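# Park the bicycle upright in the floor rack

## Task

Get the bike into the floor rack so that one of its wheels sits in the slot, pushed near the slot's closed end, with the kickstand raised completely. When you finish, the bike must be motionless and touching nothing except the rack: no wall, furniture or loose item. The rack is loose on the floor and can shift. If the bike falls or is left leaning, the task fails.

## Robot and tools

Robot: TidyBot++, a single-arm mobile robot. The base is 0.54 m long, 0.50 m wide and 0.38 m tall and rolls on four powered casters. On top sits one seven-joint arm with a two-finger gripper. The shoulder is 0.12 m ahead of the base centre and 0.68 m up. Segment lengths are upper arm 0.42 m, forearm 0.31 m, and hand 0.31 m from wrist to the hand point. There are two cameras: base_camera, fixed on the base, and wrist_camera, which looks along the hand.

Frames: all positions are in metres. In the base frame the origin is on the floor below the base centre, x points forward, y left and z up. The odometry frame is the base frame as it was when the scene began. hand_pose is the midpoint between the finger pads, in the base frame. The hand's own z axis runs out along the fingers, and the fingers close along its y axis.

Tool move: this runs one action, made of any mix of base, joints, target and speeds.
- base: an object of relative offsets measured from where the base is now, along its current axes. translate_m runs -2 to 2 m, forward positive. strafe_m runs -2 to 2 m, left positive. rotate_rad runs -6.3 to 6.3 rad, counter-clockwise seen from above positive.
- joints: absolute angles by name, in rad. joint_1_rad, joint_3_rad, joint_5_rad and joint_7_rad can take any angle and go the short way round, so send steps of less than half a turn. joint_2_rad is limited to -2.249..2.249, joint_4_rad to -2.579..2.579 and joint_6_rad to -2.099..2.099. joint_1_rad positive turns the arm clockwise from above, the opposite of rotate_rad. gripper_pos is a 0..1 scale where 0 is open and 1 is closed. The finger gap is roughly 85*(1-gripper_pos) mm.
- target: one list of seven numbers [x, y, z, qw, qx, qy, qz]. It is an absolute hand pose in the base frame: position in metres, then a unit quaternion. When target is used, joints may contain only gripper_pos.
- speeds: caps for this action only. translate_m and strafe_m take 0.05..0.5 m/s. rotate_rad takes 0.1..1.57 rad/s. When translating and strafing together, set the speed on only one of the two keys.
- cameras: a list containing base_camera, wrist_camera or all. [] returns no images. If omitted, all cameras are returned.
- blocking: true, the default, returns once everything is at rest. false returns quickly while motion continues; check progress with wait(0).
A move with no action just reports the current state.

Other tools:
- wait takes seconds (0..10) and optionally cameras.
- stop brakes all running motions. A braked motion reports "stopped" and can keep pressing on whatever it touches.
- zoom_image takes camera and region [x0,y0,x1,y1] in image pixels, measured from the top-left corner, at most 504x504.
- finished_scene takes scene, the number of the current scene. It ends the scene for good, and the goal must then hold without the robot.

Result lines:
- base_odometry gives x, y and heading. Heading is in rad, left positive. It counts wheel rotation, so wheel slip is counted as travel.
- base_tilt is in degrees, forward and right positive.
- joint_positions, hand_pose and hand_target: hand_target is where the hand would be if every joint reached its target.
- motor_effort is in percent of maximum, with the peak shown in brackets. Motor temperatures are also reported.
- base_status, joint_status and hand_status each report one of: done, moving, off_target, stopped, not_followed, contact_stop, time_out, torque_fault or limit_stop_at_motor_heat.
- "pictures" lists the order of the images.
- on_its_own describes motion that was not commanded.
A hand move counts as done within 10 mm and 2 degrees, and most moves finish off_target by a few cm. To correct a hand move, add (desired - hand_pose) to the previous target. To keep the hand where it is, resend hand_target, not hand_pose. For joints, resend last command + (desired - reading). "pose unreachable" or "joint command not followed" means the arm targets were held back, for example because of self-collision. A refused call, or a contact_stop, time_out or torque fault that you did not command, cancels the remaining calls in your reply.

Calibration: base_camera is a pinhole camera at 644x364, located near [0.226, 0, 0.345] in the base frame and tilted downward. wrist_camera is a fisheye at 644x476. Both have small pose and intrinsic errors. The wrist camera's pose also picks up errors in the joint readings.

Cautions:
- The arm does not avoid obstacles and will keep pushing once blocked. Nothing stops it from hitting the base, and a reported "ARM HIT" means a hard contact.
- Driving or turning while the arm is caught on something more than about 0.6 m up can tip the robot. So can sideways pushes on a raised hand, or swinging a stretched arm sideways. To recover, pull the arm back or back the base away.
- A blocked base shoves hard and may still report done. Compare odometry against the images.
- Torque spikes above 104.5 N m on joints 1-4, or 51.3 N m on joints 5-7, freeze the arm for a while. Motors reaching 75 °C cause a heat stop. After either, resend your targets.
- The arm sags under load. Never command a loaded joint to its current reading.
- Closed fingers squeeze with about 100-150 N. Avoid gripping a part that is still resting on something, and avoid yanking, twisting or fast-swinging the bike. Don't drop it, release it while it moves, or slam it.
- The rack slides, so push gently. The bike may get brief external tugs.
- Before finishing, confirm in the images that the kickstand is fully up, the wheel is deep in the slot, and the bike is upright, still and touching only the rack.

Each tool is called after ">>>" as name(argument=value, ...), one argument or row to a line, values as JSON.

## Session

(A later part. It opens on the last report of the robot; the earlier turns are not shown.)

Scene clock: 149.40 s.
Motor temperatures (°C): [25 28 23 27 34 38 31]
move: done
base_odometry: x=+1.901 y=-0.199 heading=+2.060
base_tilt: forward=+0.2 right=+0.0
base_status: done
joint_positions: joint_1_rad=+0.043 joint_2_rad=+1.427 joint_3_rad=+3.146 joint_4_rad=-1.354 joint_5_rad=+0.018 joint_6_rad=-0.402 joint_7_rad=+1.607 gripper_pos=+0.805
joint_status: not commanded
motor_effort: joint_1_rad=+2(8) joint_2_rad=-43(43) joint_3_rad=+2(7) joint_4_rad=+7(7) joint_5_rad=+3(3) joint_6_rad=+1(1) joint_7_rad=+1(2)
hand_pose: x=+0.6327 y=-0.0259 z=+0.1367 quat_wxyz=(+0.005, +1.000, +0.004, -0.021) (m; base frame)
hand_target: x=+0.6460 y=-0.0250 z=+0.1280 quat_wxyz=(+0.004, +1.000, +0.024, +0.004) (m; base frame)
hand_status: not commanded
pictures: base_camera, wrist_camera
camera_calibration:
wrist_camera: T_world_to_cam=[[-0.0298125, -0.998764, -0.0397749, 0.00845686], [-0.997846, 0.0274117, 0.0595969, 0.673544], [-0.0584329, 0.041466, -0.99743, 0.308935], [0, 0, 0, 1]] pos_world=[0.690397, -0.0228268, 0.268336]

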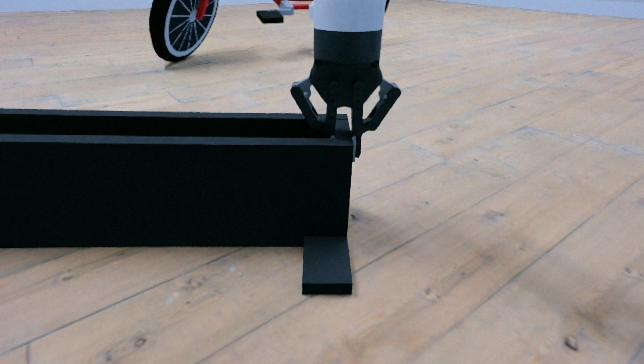

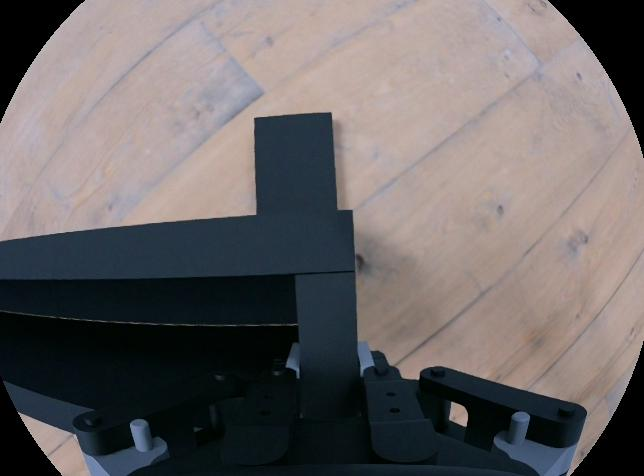

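>>> move(
  joints={"joint_7_rad": 1.3},
)

>>> move(
  joints={"joint_7_rad": 0.9},
  cameras=[],
)

>>> move(
  joints={"joint_7_rad": 0.45},
)

Scene clock: 150.43 s.
Motor temperatures (°C): [25 28 23 27 34 38 31]
move: done
base_odometry: x=+1.901 y=-0.199 heading=+2.060
base_tilt: forward=+0.3 right=+0.0
base_status: not commanded
joint_positions: joint_1_rad=+0.039 joint_2_rad=+1.427 joint_3_rad=+3.143 joint_4_rad=-1.358 joint_5_rad=+0.023 joint_6_rad=-0.395 joint_7_rad=+1.346 gripper_pos=+0.805
joint_status: all done
motor_effort: joint_1_rad=+1(4) joint_2_rad=-42(44) joint_3_rad=+2(3) joint_4_rad=+8(11) joint_5_rad=+1(5) joint_6_rad=+2(5) joint_7_rad=-1(7)
hand_pose: x=+0.6332 y=-0.0227 z=+0.1367 quat_wxyz=(+0.007, +0.992, -0.121, -0.018) (m; base frame)
hand_target: x=+0.6460 y=-0.0250 z=+0.1280 quat_wxyz=(+0.003, +0.989, -0.148, +0.005) (m; base frame)
hand_status: not commanded
pictures: base_camera, wrist_camera
camera_calibration:
wrist_camera: T_world_to_cam=[[-0.277798, -0.960119, -0.0316196, 0.168499], [-0.959769, 0.275995, 0.0516722, 0.656584], [-0.0408846, 0.0447019, -0.998163, 0.297874], [0, 0, 0, 1]] pos_world=[0.689156, -0.0327509, 0.268728]

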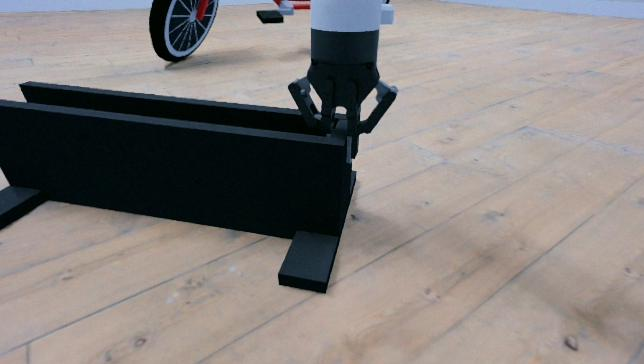

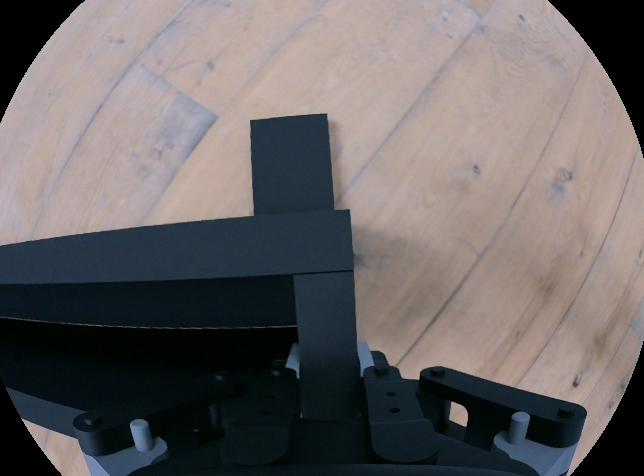

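Scene clock: 151.53 s.
Motor temperatures (°C): [25 28 23 27 34 38 31]
move: done
base_odometry: x=+1.901 y=-0.199 heading=+2.060
base_tilt: forward=+0.2 right=+0.0
base_status: not commanded
joint_positions: joint_1_rad=+0.033 joint_2_rad=+1.427 joint_3_rad=+3.135 joint_4_rad=-1.356 joint_5_rad=+0.023 joint_6_rad=-0.386 joint_7_rad=+0.950 gripper_pos=+0.805
joint_status: all done
motor_effort: joint_1_rad=+2(5) joint_2_rad=-44(46) joint_3_rad=+2(5) joint_4_rad=+7(11) joint_5_rad=+2(5) joint_6_rad=+1(5) joint_7_rad=-1(7)
hand_pose: x=+0.6374 y=-0.0145 z=+0.1368 quat_wxyz=(+0.005, +0.950, -0.310, -0.013) (m; base frame)
hand_target: x=+0.6460 y=-0.0250 z=+0.1280 quat_wxyz=(+0.002, +0.940, -0.341, +0.005) (m; base frame)
hand_status: not commanded
pictures: none
No camera images: "cameras" was empty.

Scene clock: 152.63 s.
Motor temperatures (°C): [25 28 23 27 34 38 31]
move: done
base_odometry: x=+1.901 y=-0.199 heading=+2.060
base_tilt: forward=+0.3 right=+0.0
base_status: not commanded
joint_positions: joint_1_rad=+0.033 joint_2_rad=+1.427 joint_3_rad=+3.128 joint_4_rad=-1.354 joint_5_rad=+0.026 joint_6_rad=-0.378 joint_7_rad=+0.508 gripper_pos=+0.805
joint_status: all done
motor_effort: joint_1_rad=+3(6) joint_2_rad=-43(46) joint_3_rad=+2(6) joint_4_rad=+6(11) joint_5_rad=+2(4) joint_6_rad=-1(4) joint_7_rad=-1(6)
hand_pose: x=+0.6406 y=-0.0107 z=+0.1367 quat_wxyz=(+0.003, +0.860, -0.510, -0.009) (m; base frame)
hand_target: x=+0.6460 y=-0.0250 z=+0.1280 quat_wxyz=(+0.001, +0.840, -0.542, +0.006) (m; base frame)
hand_status: not commanded
pictures: base_camera, wrist_camera
camera_calibration:
wrist_camera: T_world_to_cam=[[-0.894008, -0.446546, -0.0366979, 0.583012], [-0.447621, 0.893737, 0.0294993, 0.341971], [0.0196255, 0.0427994, -0.998891, 0.259012], [0, 0, 0, 1]] pos_world=[0.669208, -0.0563761, 0.270032]

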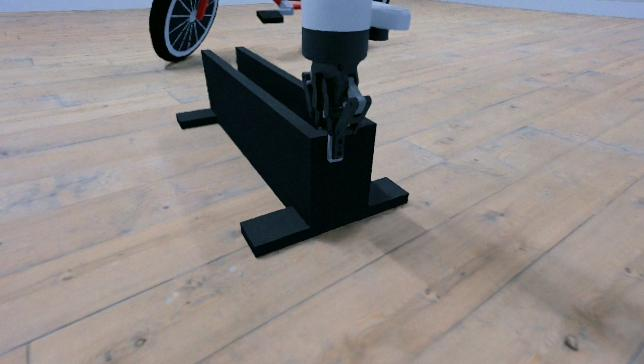

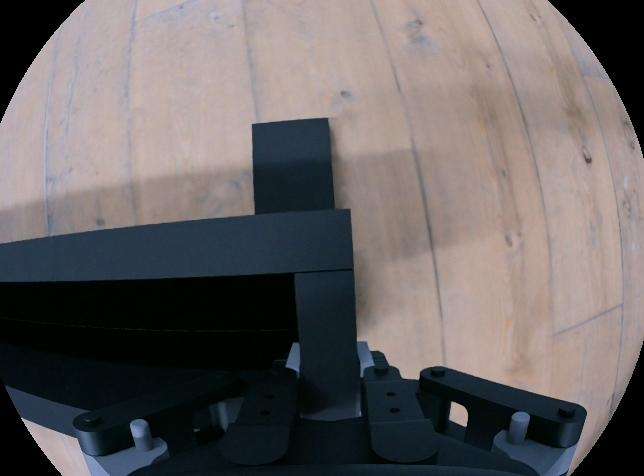

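>>> move(
  joints={"joint_7_rad": 0.0},
  cameras=[],
)

>>> move(
  joints={"joint_7_rad": -0.45},
  cameras=[],
)

>>> move(
  joints={"joint_7_rad": -0.92},
)

>>> zoom_image(
  camera="base_camera",
  region=[100, 0, 600, 300],
)

Scene clock: 153.87 s.
Motor temperatures (°C): [25 28 23 27 34 38 31]
move: done
base_odometry: x=+1.901 y=-0.199 heading=+2.060
base_tilt: forward=+0.2 right=+0.0
base_status: not commanded
joint_positions: joint_1_rad=+0.037 joint_2_rad=+1.428 joint_3_rad=+3.124 joint_4_rad=-1.351 joint_5_rad=+0.026 joint_6_rad=-0.373 joint_7_rad=+0.064 gripper_pos=+0.805
joint_status: all done
motor_effort: joint_1_rad=+2(7) joint_2_rad=-43(46) joint_3_rad=+2(6) joint_4_rad=+6(9) joint_5_rad=+0(4) joint_6_rad=-2(3) joint_7_rad=-1(6)
hand_pose: x=+0.6438 y=-0.0099 z=+0.1367 quat_wxyz=(+0.000, +0.726, -0.688, -0.007) (m; base frame)
hand_target: x=+0.6460 y=-0.0250 z=+0.1280 quat_wxyz=(+0.000, +0.698, -0.716, +0.006) (m; base frame)
hand_status: not commanded
pictures: none
No camera images: "cameras" was empty.

Scene clock: 155.23 s.
Motor temperatures (°C): [25 28 23 27 34 38 31]
move: done
base_odometry: x=+1.901 y=-0.199 heading=+2.060
base_tilt: forward=+0.2 right=+0.0
base_status: not commanded
joint_positions: joint_1_rad=+0.037 joint_2_rad=+1.428 joint_3_rad=+3.122 joint_4_rad=-1.350 joint_5_rad=+0.026 joint_6_rad=-0.369 joint_7_rad=-0.386 gripper_pos=+0.805
joint_status: all done
motor_effort: joint_1_rad=+3(7) joint_2_rad=-43(45) joint_3_rad=+1(5) joint_4_rad=+5(7) joint_5_rad=-1(4) joint_6_rad=-4(5) joint_7_rad=-1(6)
hand_pose: x=+0.6453 y=-0.0089 z=+0.1368 quat_wxyz=(-0.001, +0.554, -0.832, -0.006) (m; base frame)
hand_target: x=+0.6460 y=-0.0250 z=+0.1280 quat_wxyz=(-0.001, +0.521, -0.854, +0.005) (m; base frame)
hand_status: not commanded
pictures: none
No camera images: "cameras" was empty.

Scene clock: 156.33 s.
Motor temperatures (°C): [25 28 23 27 34 38 31]
move: done
base_odometry: x=+1.901 y=-0.199 heading=+2.060
base_tilt: forward=+0.2 right=+0.0
base_status: not commanded
joint_positions: joint_1_rad=+0.037 joint_2_rad=+1.428 joint_3_rad=+3.123 joint_4_rad=-1.347 joint_5_rad=+0.026 joint_6_rad=-0.367 joint_7_rad=-0.858 gripper_pos=+0.806
joint_status: all done
motor_effort: joint_1_rad=+2(7) joint_2_rad=-43(46) joint_3_rad=+0(4) joint_4_rad=+5(8) joint_5_rad=+1(3) joint_6_rad=-4(6) joint_7_rad=-1(5)
hand_pose: x=+0.6481 y=-0.0097 z=+0.1372 quat_wxyz=(-0.002, +0.344, -0.939, -0.004) (m; base frame)
hand_target: x=+0.6460 y=-0.0250 z=+0.1280 quat_wxyz=(-0.003, +0.308, -0.952, +0.005) (m; base frame)
hand_status: not commanded
pictures: base_camera, wrist_camera
camera_calibration:
wrist_camera: T_world_to_cam=[[-0.616182, 0.786409, -0.0433659, 0.422995], [0.786293, 0.617399, 0.0237191, -0.457194], [0.045427, -0.019483, -0.998778, 0.241927], [0, 0, 0, 1]] pos_world=[0.60914, -0.0456623, 0.270819]

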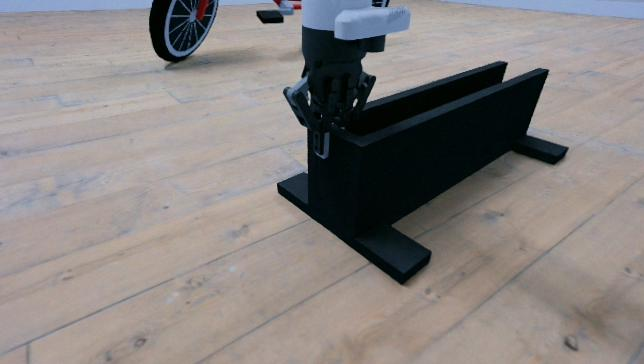

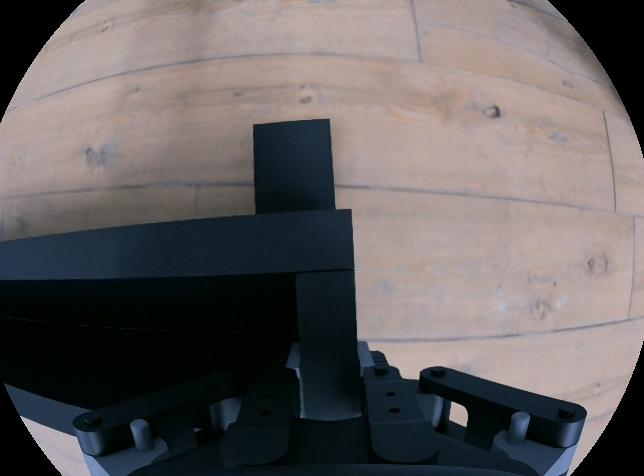

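Scaled by 1.008.

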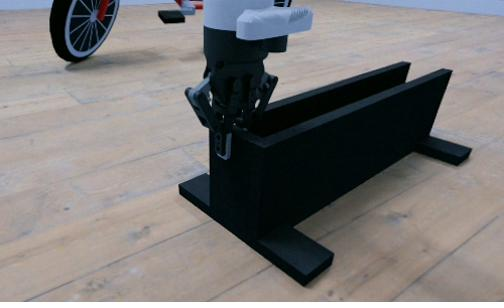

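>>> move(
  base={"translate_m": 0.307, "strafe_m": 1.321},
  speeds={"strafe_m": 0.2},
)

>>> zoom_image(
  camera="base_camera",
  region=[150, 0, 644, 360],
)

Scene clock: 164.53 s.
Motor temperatures (°C): [25 28 23 27 34 38 31]
move: done
base_odometry: x=+0.590 y=-0.549 heading=+2.061
base_tilt: forward=+0.2 right=+0.0
base_status: done
joint_positions: joint_1_rad=+0.058 joint_2_rad=+1.427 joint_3_rad=+3.134 joint_4_rad=-1.346 joint_5_rad=+0.026 joint_6_rad=-0.367 joint_7_rad=-0.892 gripper_pos=+0.806
joint_status: not commanded
motor_effort: joint_1_rad=-1(4) joint_2_rad=-41(44) joint_3_rad=-1(4) joint_4_rad=+5(6) joint_5_rad=+3(4) joint_6_rad=-3(5) joint_7_rad=+2(3)
hand_pose: x=+0.6484 y=-0.0277 z=+0.1378 quat_wxyz=(+0.000, +0.317, -0.948, +0.001) (m; base frame)
hand_target: x=+0.6460 y=-0.0250 z=+0.1280 quat_wxyz=(-0.003, +0.308, -0.952, +0.005) (m; base frame)
hand_status: not commanded
pictures: base_camera, wrist_camera
camera_calibration:
wrist_camera: T_world_to_cam=[[-0.571181, 0.819081, -0.0534694, 0.410446], [0.819585, 0.572685, 0.0176597, -0.468305], [0.0450859, -0.0337359, -0.998413, 0.241962], [0, 0, 0, 1]] pos_world=[0.607346, -0.0598338, 0.271794]

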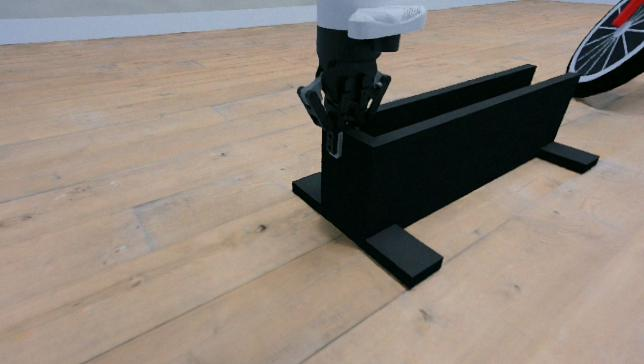

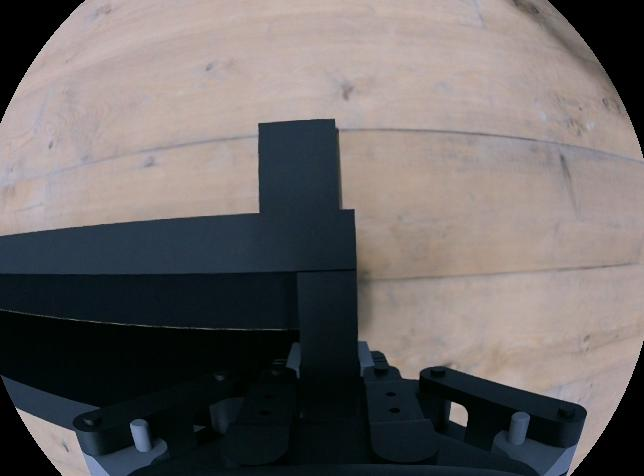

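Scaled by 1.020.

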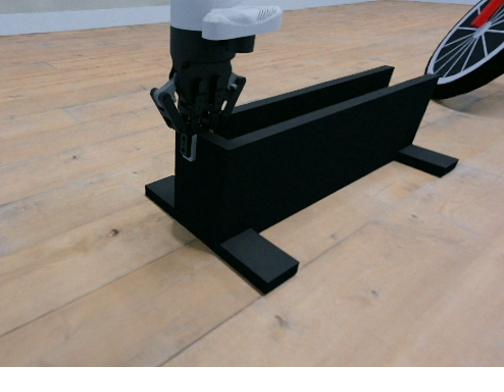

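>>> move(
  base={"translate_m": 0.074, "strafe_m": -0.095},
  speeds={"strafe_m": 0.15},
)

>>> move(
  joints={"gripper_pos": 0.2},
)

>>> zoom_image(
  camera="base_camera",
  region=[150, 0, 644, 360],
)

Scene clock: 166.37 s.
Motor temperatures (°C): [25 28 23 27 34 38 31]
move: done
base_odometry: x=+0.639 y=-0.439 heading=+2.061
base_tilt: forward=+0.3 right=+0.0
base_status: done
joint_positions: joint_1_rad=+0.045 joint_2_rad=+1.427 joint_3_rad=+3.134 joint_4_rad=-1.348 joint_5_rad=+0.026 joint_6_rad=-0.367 joint_7_rad=-0.892 gripper_pos=+0.806
joint_status: not commanded
motor_effort: joint_1_rad=+1(4) joint_2_rad=-42(44) joint_3_rad=+0(3) joint_4_rad=+5(9) joint_5_rad=+2(4) joint_6_rad=-4(5) joint_7_rad=+0(2)
hand_pose: x=+0.6475 y=-0.0208 z=+0.1376 quat_wxyz=(+0.001, +0.324, -0.946, +0.001) (m; base frame)
hand_target: x=+0.6460 y=-0.0250 z=+0.1280 quat_wxyz=(-0.003, +0.308, -0.952, +0.005) (m; base frame)
hand_status: not commanded
pictures: base_camera, wrist_camera
camera_calibration:
wrist_camera: T_world_to_cam=[[-0.581892, 0.811588, -0.0522144, 0.410828], [0.8121, 0.583296, 0.0161098, -0.46626], [0.043531, -0.0330292, -0.998506, 0.243027], [0, 0, 0, 1]] pos_world=[0.607128, -0.0534286, 0.271627]

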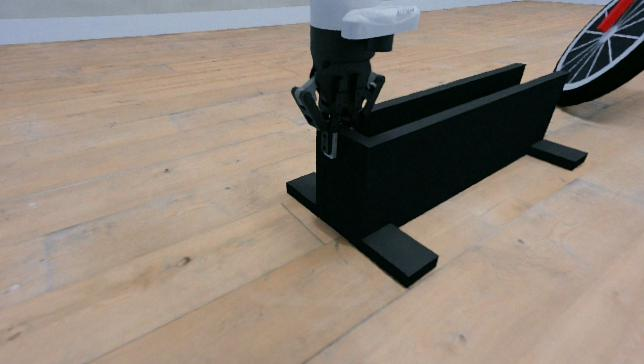

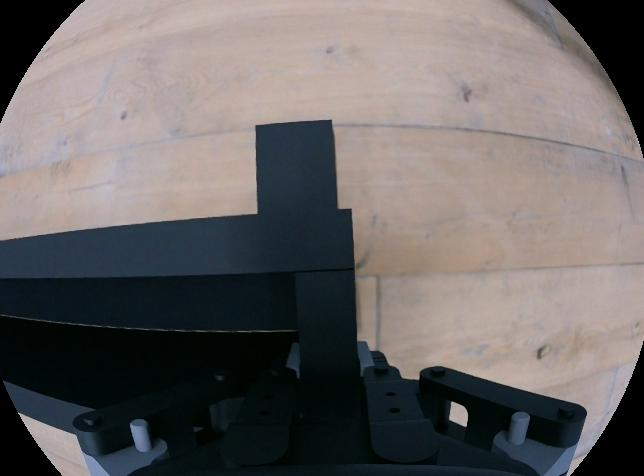

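Scene clock: 167.33 s.
Motor temperatures (°C): [25 28 23 27 34 38 31]
move: done
base_odometry: x=+0.639 y=-0.439 heading=+2.061
base_tilt: forward=+0.3 right=+0.0
base_status: not commanded
joint_positions: joint_1_rad=+0.045 joint_2_rad=+1.427 joint_3_rad=+3.134 joint_4_rad=-1.349 joint_5_rad=+0.026 joint_6_rad=-0.367 joint_7_rad=-0.893 gripper_pos=+0.200
joint_status: all done
motor_effort: joint_1_rad=+1(2) joint_2_rad=-43(45) joint_3_rad=-1(2) joint_4_rad=+7(7) joint_5_rad=+1(2) joint_6_rad=-1(4) joint_7_rad=+1(1)
hand_pose: x=+0.6475 y=-0.0207 z=+0.1376 quat_wxyz=(+0.001, +0.323, -0.946, +0.001) (m; base frame)
hand_target: x=+0.6460 y=-0.0250 z=+0.1280 quat_wxyz=(-0.003, +0.308, -0.952, +0.005) (m; base frame)
hand_status: not commanded
pictures: base_camera, wrist_camera
camera_calibration:
wrist_camera: T_world_to_cam=[[-0.581846, 0.811623, -0.0521783, 0.410772], [0.812136, 0.583247, 0.0160637, -0.46625], [0.0434705, -0.0330293, -0.998509, 0.243062], [0, 0, 0, 1]] pos_world=[0.607099, -0.0534249, 0.271623]

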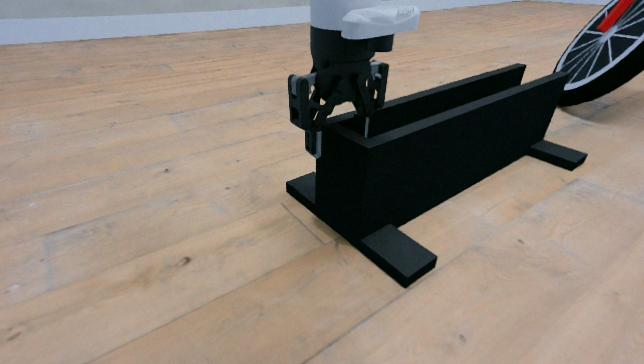

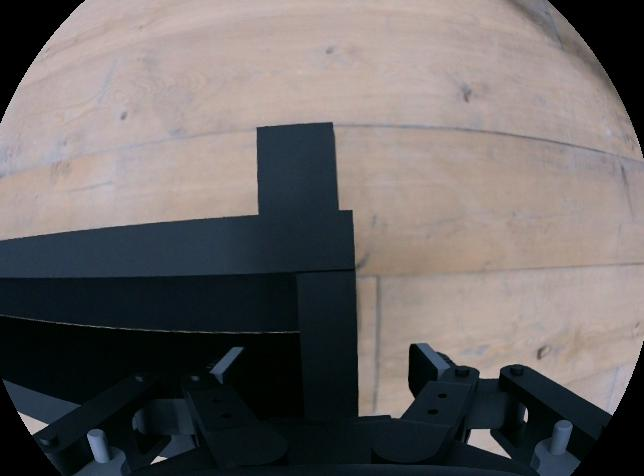

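Scaled by 1.020.

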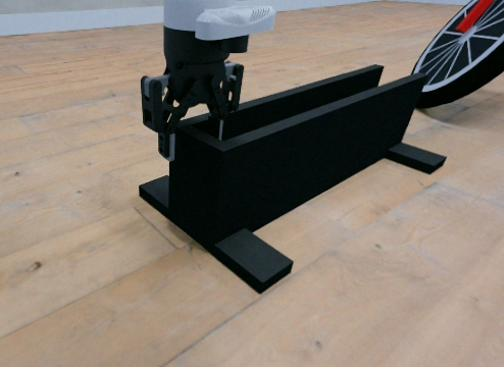

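>>> move(
  target=[0.646, -0.025, 0.40, -0.003, 0.308, -0.952, 0.005],
  cameras=[],
)

>>> move(
  joints={"joint_1_rad": 0, "joint_2_rad": -0.36, "joint_3_rad": 3.12, "joint_4_rad": -2.53, "joint_5_rad": 0, "joint_6_rad": -0.2, "joint_7_rad": 1.57, "gripper_pos": 0},
)

Scene clock: 169.53 s.
Motor temperatures (°C): [25 28 23 27 34 38 31]
move: off_target
base_odometry: x=+0.639 y=-0.439 heading=+2.061
base_tilt: forward=+0.2 right=+0.0
base_status: not commanded
joint_positions: joint_1_rad=-0.255 joint_2_rad=+0.926 joint_3_rad=+3.654 joint_4_rad=-1.570 joint_5_rad=-0.551 joint_6_rad=-0.720 joint_7_rad=-0.470 gripper_pos=+0.200
joint_status: not commanded
motor_effort: joint_1_rad=+1(1) joint_2_rad=-39(46) joint_3_rad=+6(7) joint_4_rad=+11(11) joint_5_rad=+1(2) joint_6_rad=+1(1) joint_7_rad=+1(1)
hand_pose: x=+0.6664 y=-0.0388 z=+0.4006 quat_wxyz=(-0.022, +0.306, -0.951, +0.035) (m; base frame)
hand_target: x=+0.6460 y=-0.0250 z=+0.4000 quat_wxyz=(-0.003, +0.308, -0.951, +0.005) (m; base frame)
hand_status: off_target (0.025 m and 4.1 deg from the pose sent, 0.262 m and 2.0 deg at the start)
pictures: none
No camera images: "cameras" was empty.

Scene clock: 172.60 s.
Motor temperatures (°C): [25 28 23 27 34 38 31]
move: done
base_odometry: x=+0.639 y=-0.439 heading=+2.061
base_tilt: forward=+0.3 right=+0.0
base_status: not commanded
joint_positions: joint_1_rad=-0.018 joint_2_rad=-0.345 joint_3_rad=+3.148 joint_4_rad=-2.516 joint_5_rad=-0.052 joint_6_rad=-0.278 joint_7_rad=+1.522 gripper_pos=+0.000
joint_status: all done
motor_effort: joint_1_rad=+1(2) joint_2_rad=-3(40) joint_3_rad=+1(7) joint_4_rad=+18(19) joint_5_rad=+1(2) joint_6_rad=+5(6) joint_7_rad=+1(2)
hand_pose: x=+0.4347 y=+0.0098 z=+0.6607 quat_wxyz=(-0.027, +0.940, -0.039, +0.338) (m; base frame)
hand_target: x=+0.4471 y=+0.0079 z=+0.6751 quat_wxyz=(+0.000, +0.926, +0.010, +0.376) (m; base frame)
hand_status: not commanded
pictures: base_camera, wrist_camera
camera_calibration:
wrist_camera: T_world_to_cam=[[-0.0506947, -0.989035, -0.138706, 0.133396], [-0.776708, 0.12635, -0.617058, 0.793722], [0.627817, 0.0764525, -0.774597, 0.372644], [0, 0, 0, 1]] pos_world=[0.3893, 0.00315687, 0.796924]

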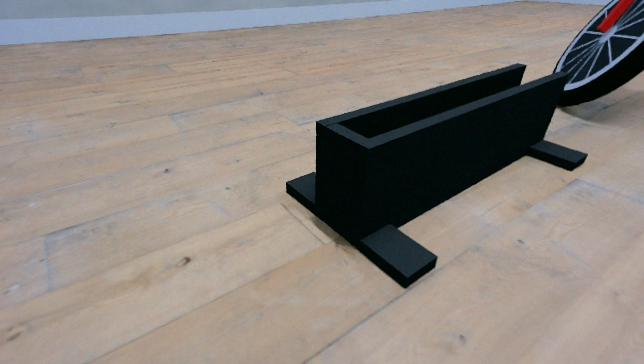

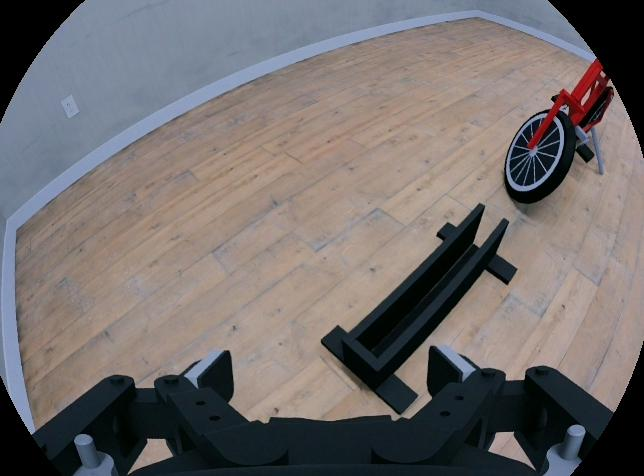

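>>> move(
  base={"translate_m": 0.668, "strafe_m": -1.275, "rotate_rad": 0.61},
)

>>> zoom_image(
  camera="wrist_camera",
  region=[150, 50, 550, 350],
)

>>> zoom_image(
  camera="base_camera",
  region=[150, 0, 550, 300],
)

Scene clock: 176.70 s.
Motor temperatures (°C): [25 28 23 27 34 38 31]
move: done
base_odometry: x=+1.450 y=+0.751 heading=+2.671
base_tilt: forward=+0.2 right=+0.0
base_status: done
joint_positions: joint_1_rad=-0.015 joint_2_rad=-0.347 joint_3_rad=+3.143 joint_4_rad=-2.518 joint_5_rad=-0.050 joint_6_rad=-0.276 joint_7_rad=+1.524 gripper_pos=+0.000
joint_status: not commanded
motor_effort: joint_1_rad=+1(2) joint_2_rad=-4(5) joint_3_rad=+1(2) joint_4_rad=+18(19) joint_5_rad=+1(2) joint_6_rad=+5(6) joint_7_rad=+1(1)
hand_pose: x=+0.4348 y=+0.0101 z=+0.6611 quat_wxyz=(-0.025, +0.939, -0.035, +0.340) (m; base frame)
hand_target: x=+0.4471 y=+0.0079 z=+0.6751 quat_wxyz=(+0.000, +0.926, +0.010, +0.376) (m; base frame)
hand_status: not commanded
pictures: base_camera, wrist_camera
camera_calibration:
wrist_camera: T_world_to_cam=[[-0.0451045, -0.990023, -0.133488, 0.127934], [-0.775421, 0.118943, -0.620141, 0.7956], [0.629832, 0.0755384, -0.77305, 0.370988], [0, 0, 0, 1]] pos_world=[0.389035, 0.00400286, 0.797254]

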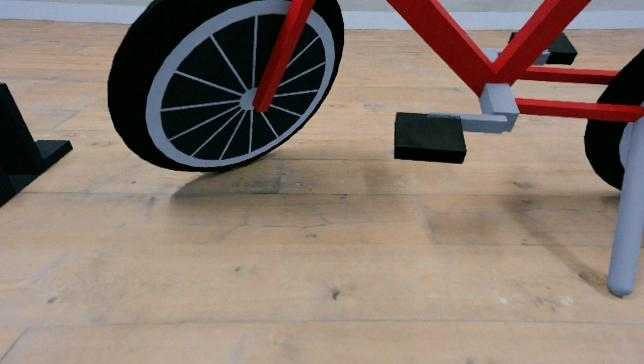

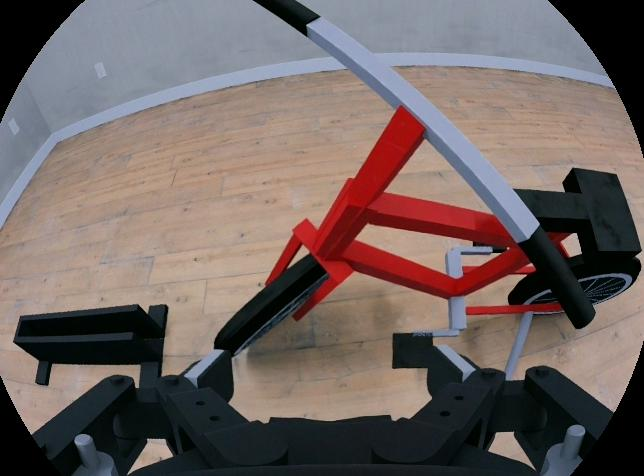

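Scaled by 1.260.

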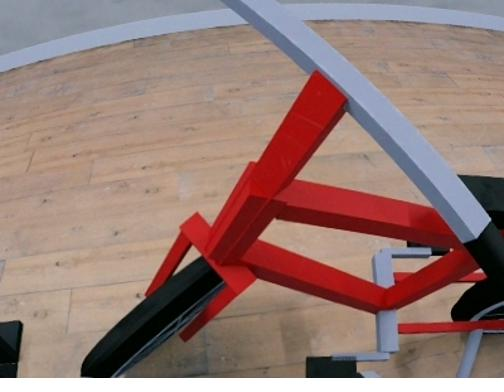

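Scaled by 1.260.

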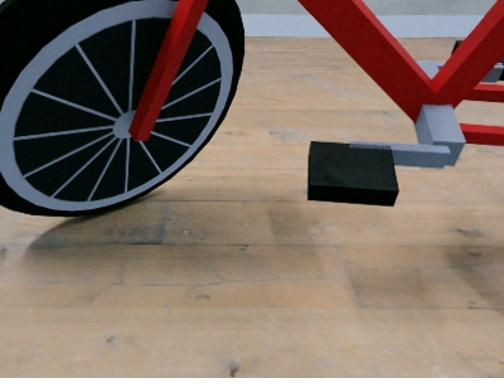

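>>> move(
  target=[0.48, 0.06, 0.84, 0, 1, 0, 0],
)

Scene clock: 181.07 s.
Motor temperatures (°C): [25 28 23 27 34 38 31]
move: off_target
base_odometry: x=+1.450 y=+0.751 heading=+2.671
base_tilt: forward=+0.2 right=+0.0
base_status: not commanded
joint_positions: joint_1_rad=-0.116 joint_2_rad=+0.108 joint_3_rad=+3.136 joint_4_rad=-1.284 joint_5_rad=-0.047 joint_6_rad=-1.666 joint_7_rad=+1.451 gripper_pos=+0.000
joint_status: not commanded
motor_effort: joint_1_rad=+1(1) joint_2_rad=-20(20) joint_3_rad=+0(1) joint_4_rad=+17(20) joint_5_rad=+1(2) joint_6_rad=+0(6) joint_7_rad=+1(1)
hand_pose: x=+0.4950 y=+0.0617 z=+0.8465 quat_wxyz=(-0.028, +0.999, +0.004, +0.039) (m; base frame)
hand_target: x=+0.4800 y=+0.0600 z=+0.8400 quat_wxyz=(+0.000, +1.000, +0.000, +0.000) (m; base frame)
hand_status: off_target (0.016 m and 5.6 deg from the pose sent, 0.191 m and 40.1 deg at the start)
pictures: base_camera, wrist_camera
camera_calibration:
wrist_camera: T_world_to_cam=[[-0.0228405, -0.993694, -0.10977, 0.175532], [-0.997835, 0.0294323, -0.0588104, 0.591599], [0.0616704, 0.10819, -0.992216, 0.937232], [0, 0, 0, 1]] pos_world=[0.536528, 0.0556147, 0.983997]

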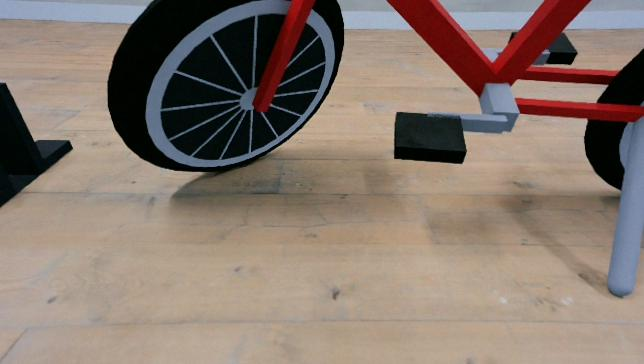

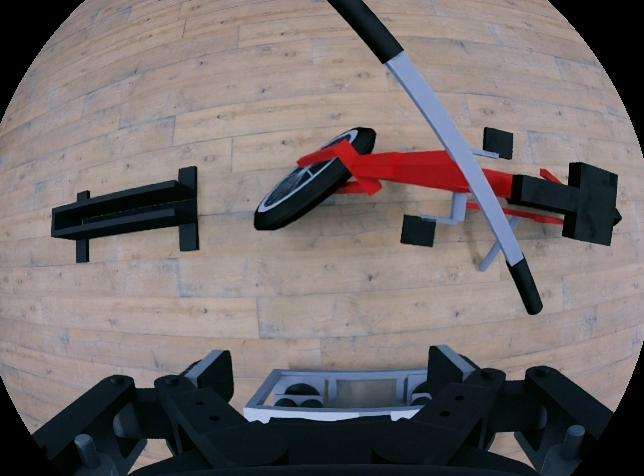

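>>> move(
  target=[0.62, -0.085, 0.74, -0.0418, 0.9479, 0.2844, 0.1392],
)

>>> zoom_image(
  camera="wrist_camera",
  region=[150, 100, 550, 476],
)

Scene clock: 184.87 s.
Motor temperatures (°C): [25 28 23 27 34 38 31]
move: off_target
base_odometry: x=+1.450 y=+0.751 heading=+2.671
base_tilt: forward=+0.2 right=+0.0
base_status: not commanded
joint_positions: joint_1_rad=+0.348 joint_2_rad=+0.308 joint_3_rad=+3.093 joint_4_rad=-1.361 joint_5_rad=-0.156 joint_6_rad=-1.328 joint_7_rad=+2.444 gripper_pos=+0.000
joint_status: not commanded
motor_effort: joint_1_rad=+1(2) joint_2_rad=-28(29) joint_3_rad=-1(2) joint_4_rad=+18(18) joint_5_rad=-1(2) joint_6_rad=+1(1) joint_7_rad=+1(1)
hand_pose: x=+0.5962 y=-0.0990 z=+0.7488 quat_wxyz=(-0.030, +0.957, +0.267, +0.107) (m; base frame)
hand_target: x=+0.6200 y=-0.0850 z=+0.7400 quat_wxyz=(-0.042, +0.948, +0.284, +0.139) (m; base frame)
hand_status: off_target (0.029 m and 4.6 deg from the pose sent, 0.220 m and 34.8 deg at the start)
pictures: base_camera, wrist_camera
camera_calibration:
wrist_camera: T_world_to_cam=[[0.494774, -0.86709, -0.0579056, -0.327434], [-0.85623, -0.475017, -0.20305, 0.665199], [0.148557, 0.150044, -0.977455, 0.792747], [0, 0, 0, 1]] pos_world=[0.613801, -0.086881, 0.890983]

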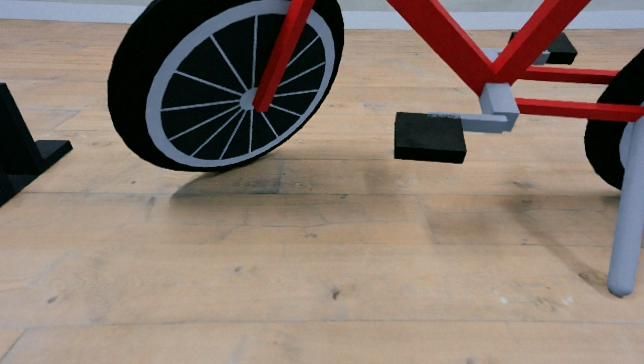

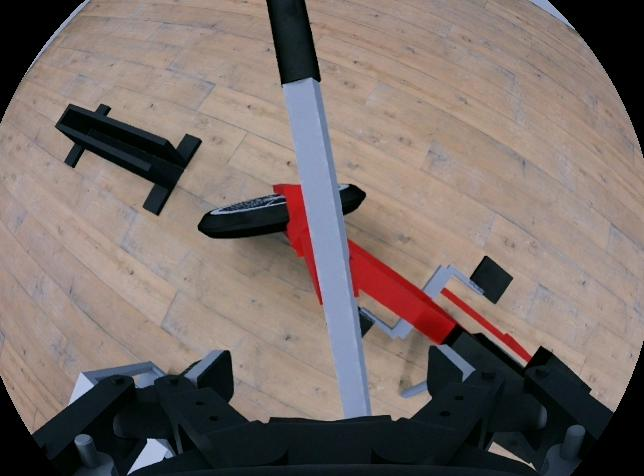

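Scaled by 1.260.

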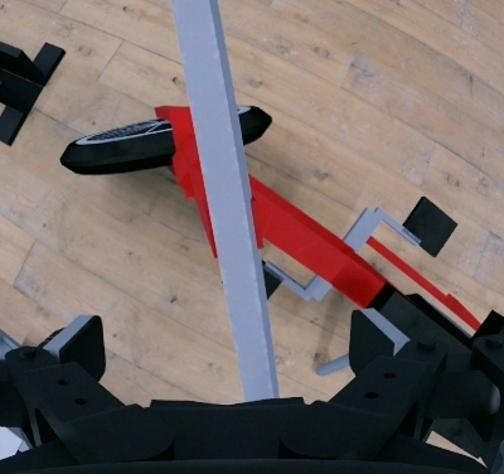

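>>> move(
  target=[0.655, -0.062, 0.675, -0.0558, 0.9326, 0.3165, 0.1644],
)

>>> zoom_image(
  camera="wrist_camera",
  region=[150, 100, 550, 476],
)

Scene clock: 186.63 s.
Motor temperatures (°C): [25 28 23 27 34 38 31]
move: off_target
base_odometry: x=+1.450 y=+0.751 heading=+2.671
base_tilt: forward=+0.2 right=+0.1
base_status: not commanded
joint_positions: joint_1_rad=+0.385 joint_2_rad=+0.417 joint_3_rad=+2.977 joint_4_rad=-1.460 joint_5_rad=-0.171 joint_6_rad=-1.115 joint_7_rad=+2.509 gripper_pos=+0.000
joint_status: not commanded
motor_effort: joint_1_rad=+1(2) joint_2_rad=-30(34) joint_3_rad=-2(3) joint_4_rad=+17(19) joint_5_rad=-1(2) joint_6_rad=+1(2) joint_7_rad=+1(1)
hand_pose: x=+0.6325 y=-0.0720 z=+0.6746 quat_wxyz=(-0.051, +0.941, +0.309, +0.125) (m; base frame)
hand_target: x=+0.6550 y=-0.0620 z=+0.6750 quat_wxyz=(-0.056, +0.933, +0.316, +0.164) (m; base frame)
hand_status: off_target (0.025 m and 4.7 deg from the pose sent, 0.101 m and 9.6 deg at the start)
pictures: base_camera, wrist_camera
camera_calibration:
wrist_camera: T_world_to_cam=[[0.575129, -0.814377, -0.0775703, -0.360054], [-0.802024, -0.542629, -0.249624, 0.686286], [0.161196, 0.205779, -0.965231, 0.698519], [0, 0, 0, 1]] pos_world=[0.644897, -0.0645616, 0.817616]

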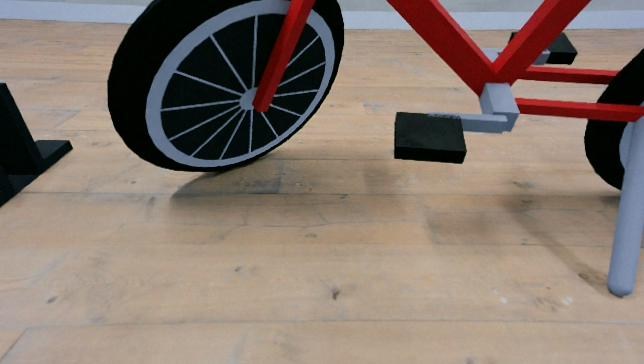

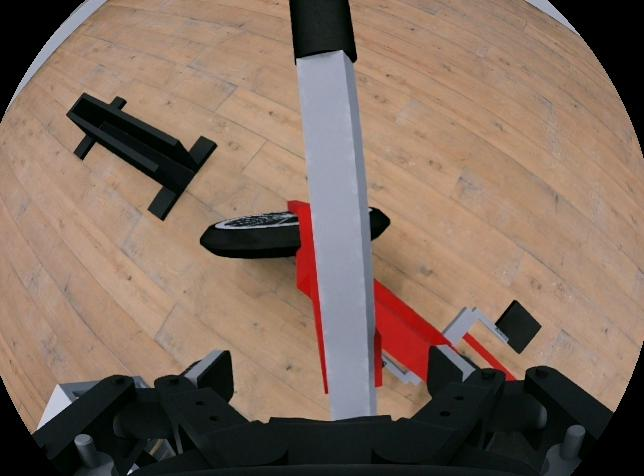

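Scaled by 1.260.

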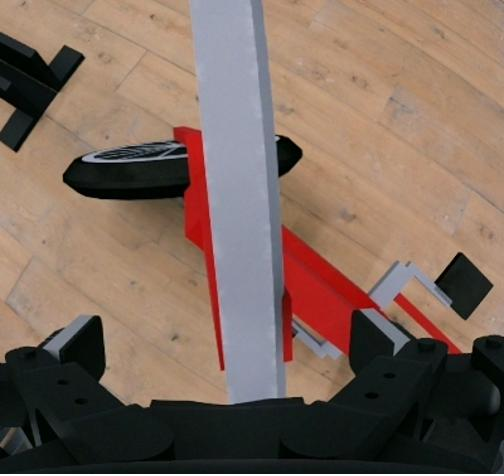

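>>> move(
  target=[0.668, -0.064, 0.638, -0.0558, 0.9326, 0.3165, 0.1644],
)

>>> zoom_image(
  camera="wrist_camera",
  region=[150, 100, 550, 476],
)

Scene clock: 187.83 s.
Motor temperatures (°C): [25 28 23 27 34 38 31]
move: off_target
base_odometry: x=+1.450 y=+0.751 heading=+2.671
base_tilt: forward=+0.3 right=+0.0
base_status: not commanded
joint_positions: joint_1_rad=+0.409 joint_2_rad=+0.475 joint_3_rad=+2.930 joint_4_rad=-1.483 joint_5_rad=-0.171 joint_6_rad=-1.020 joint_7_rad=+2.509 gripper_pos=+0.000
joint_status: not commanded
motor_effort: joint_1_rad=+1(1) joint_2_rad=-32(35) joint_3_rad=-2(3) joint_4_rad=+17(18) joint_5_rad=-1(2) joint_6_rad=+1(1) joint_7_rad=+1(1)
hand_pose: x=+0.6509 y=-0.0671 z=+0.6444 quat_wxyz=(-0.058, +0.940, +0.308, +0.138) (m; base frame)
hand_target: x=+0.6680 y=-0.0640 z=+0.6380 quat_wxyz=(-0.056, +0.933, +0.316, +0.164) (m; base frame)
hand_status: off_target (0.019 m and 3.3 deg from the pose sent, 0.052 m and 4.7 deg at the start)
pictures: base_camera, wrist_camera
camera_calibration:
wrist_camera: T_world_to_cam=[[0.576091, -0.813168, -0.0829234, -0.366008], [-0.79722, -0.536584, -0.276619, 0.710832], [0.180443, 0.225466, -0.957395, 0.649216], [0, 0, 0, 1]] pos_world=[0.660397, -0.0625808, 0.787835]

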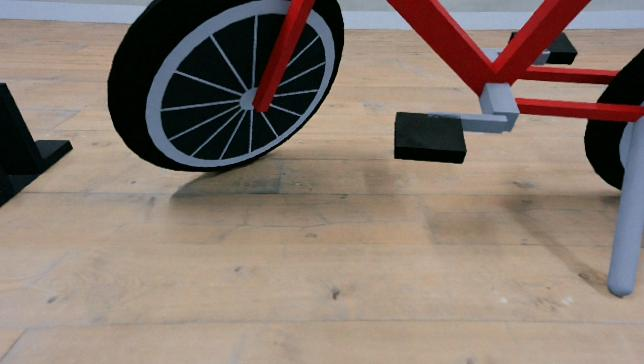

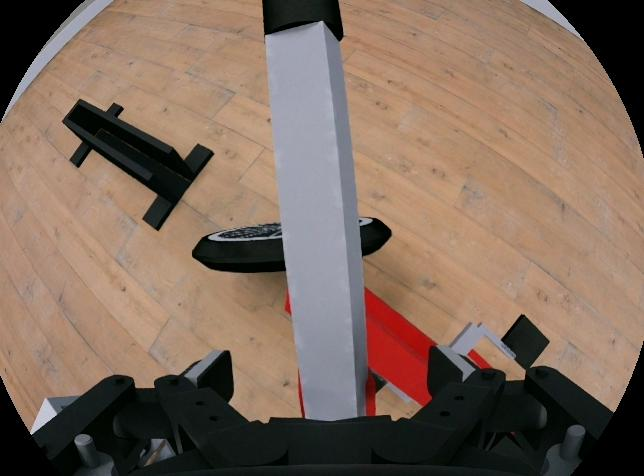

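Scaled by 1.260.

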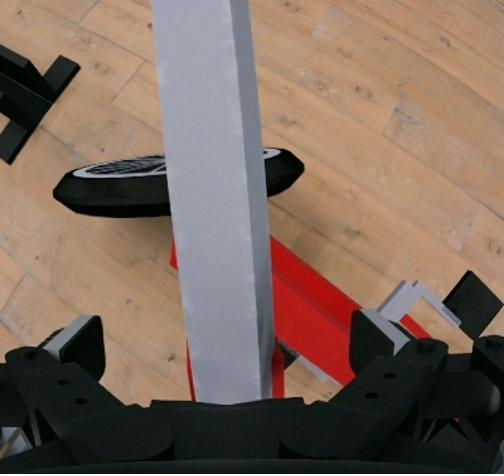

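>>> move(
  target=[0.667, -0.066, 0.626, -0.0615, 0.9209, 0.3489, 0.1623],
)

>>> zoom_image(
  camera="wrist_camera",
  region=[150, 100, 550, 476],
)

Scene clock: 188.80 s.
Motor temperatures (°C): [25 28 23 27 34 38 31]
move: off_target
base_odometry: x=+1.450 y=+0.751 heading=+2.671
base_tilt: forward=+0.2 right=+0.0
base_status: not commanded
joint_positions: joint_1_rad=+0.444 joint_2_rad=+0.496 joint_3_rad=+2.892 joint_4_rad=-1.484 joint_5_rad=-0.171 joint_6_rad=-1.018 joint_7_rad=+2.585 gripper_pos=+0.000
joint_status: not commanded
motor_effort: joint_1_rad=+1(1) joint_2_rad=-33(34) joint_3_rad=-3(4) joint_4_rad=+17(17) joint_5_rad=+0(2) joint_6_rad=+1(1) joint_7_rad=+1(1)
hand_pose: x=+0.6504 y=-0.0668 z=+0.6364 quat_wxyz=(-0.066, +0.928, +0.340, +0.139) (m; base frame)
hand_target: x=+0.6670 y=-0.0660 z=+0.6260 quat_wxyz=(-0.062, +0.921, +0.349, +0.162) (m; base frame)
hand_status: off_target (0.020 m and 2.9 deg from the pose sent, 0.025 m and 5.9 deg at the start)
pictures: base_camera, wrist_camera
camera_calibration:
wrist_camera: T_world_to_cam=[[0.632536, -0.769719, -0.086203, -0.39788], [-0.755965, -0.589315, -0.285, 0.683383], [0.168569, 0.245439, -0.954643, 0.648871], [0, 0, 0, 1]] pos_world=[0.658908, -0.0627865, 0.779906]

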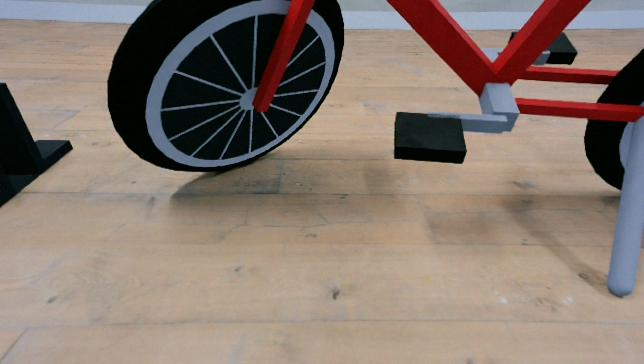

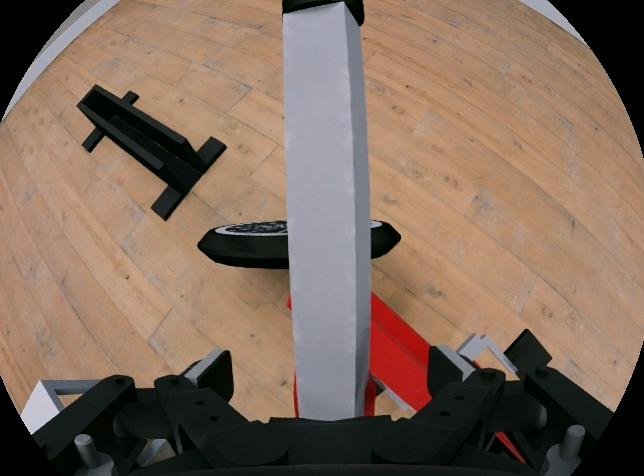

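Scaled by 1.260.

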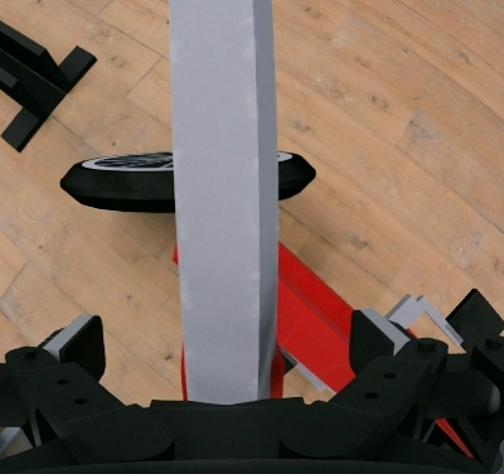

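Aligned. Close.

>>> move(
  joints={"gripper_pos": 0.8},
)

>>> zoom_image(
  camera="wrist_camera",
  region=[150, 100, 550, 476],
)

Scene clock: 189.87 s.
Motor temperatures (°C): [25 28 23 27 34 38 31]
move: off_target
base_odometry: x=+1.450 y=+0.751 heading=+2.671
base_tilt: forward=+0.2 right=+0.0
base_status: not commanded
joint_positions: joint_1_rad=+0.449 joint_2_rad=+0.496 joint_3_rad=+2.888 joint_4_rad=-1.485 joint_5_rad=-0.173 joint_6_rad=-1.018 joint_7_rad=+2.591 gripper_pos=+0.705
joint_status: gripper_pos off_target (ended at +0.705, target +0.800)
motor_effort: joint_1_rad=+0(1) joint_2_rad=-29(33) joint_3_rad=-2(4) joint_4_rad=+16(18) joint_5_rad=+2(2) joint_6_rad=+7(10) joint_7_rad=+0(1)
hand_pose: x=+0.6501 y=-0.0670 z=+0.6366 quat_wxyz=(-0.067, +0.927, +0.342, +0.140) (m; base frame)
hand_target: x=+0.6670 y=-0.0660 z=+0.6260 quat_wxyz=(-0.062, +0.921, +0.349, +0.162) (m; base frame)
hand_status: not commanded
pictures: base_camera, wrist_camera
camera_calibration:
wrist_camera: T_world_to_cam=[[0.634842, -0.767743, -0.0868652, -0.398854], [-0.753799, -0.590756, -0.28774, 0.683332], [0.169595, 0.248149, -0.953761, 0.648094], [0, 0, 0, 1]] pos_world=[0.658391, -0.0633589, 0.780103]

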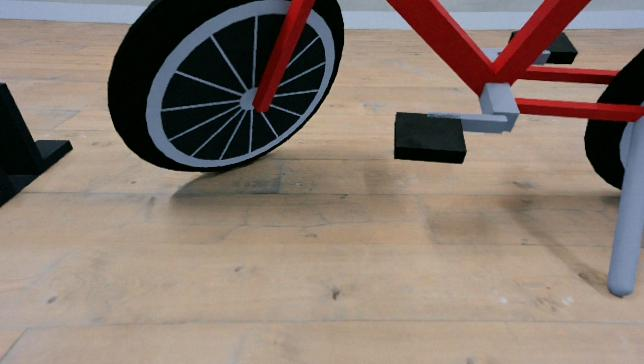

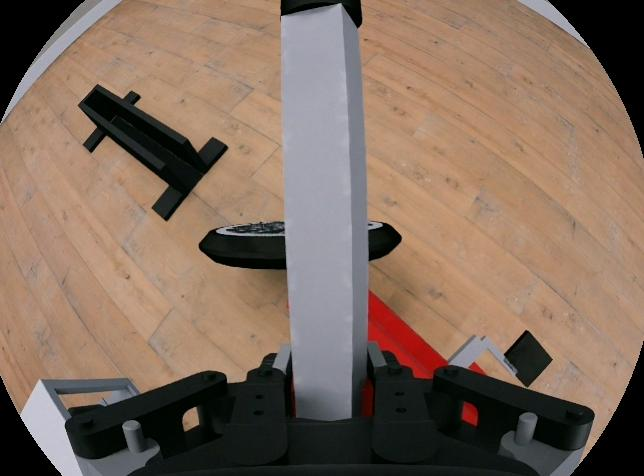

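Scaled by 1.260.

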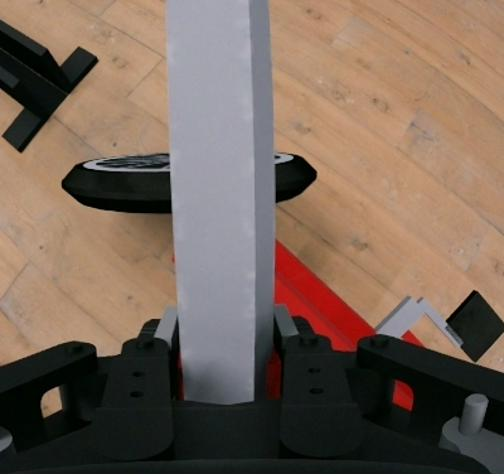

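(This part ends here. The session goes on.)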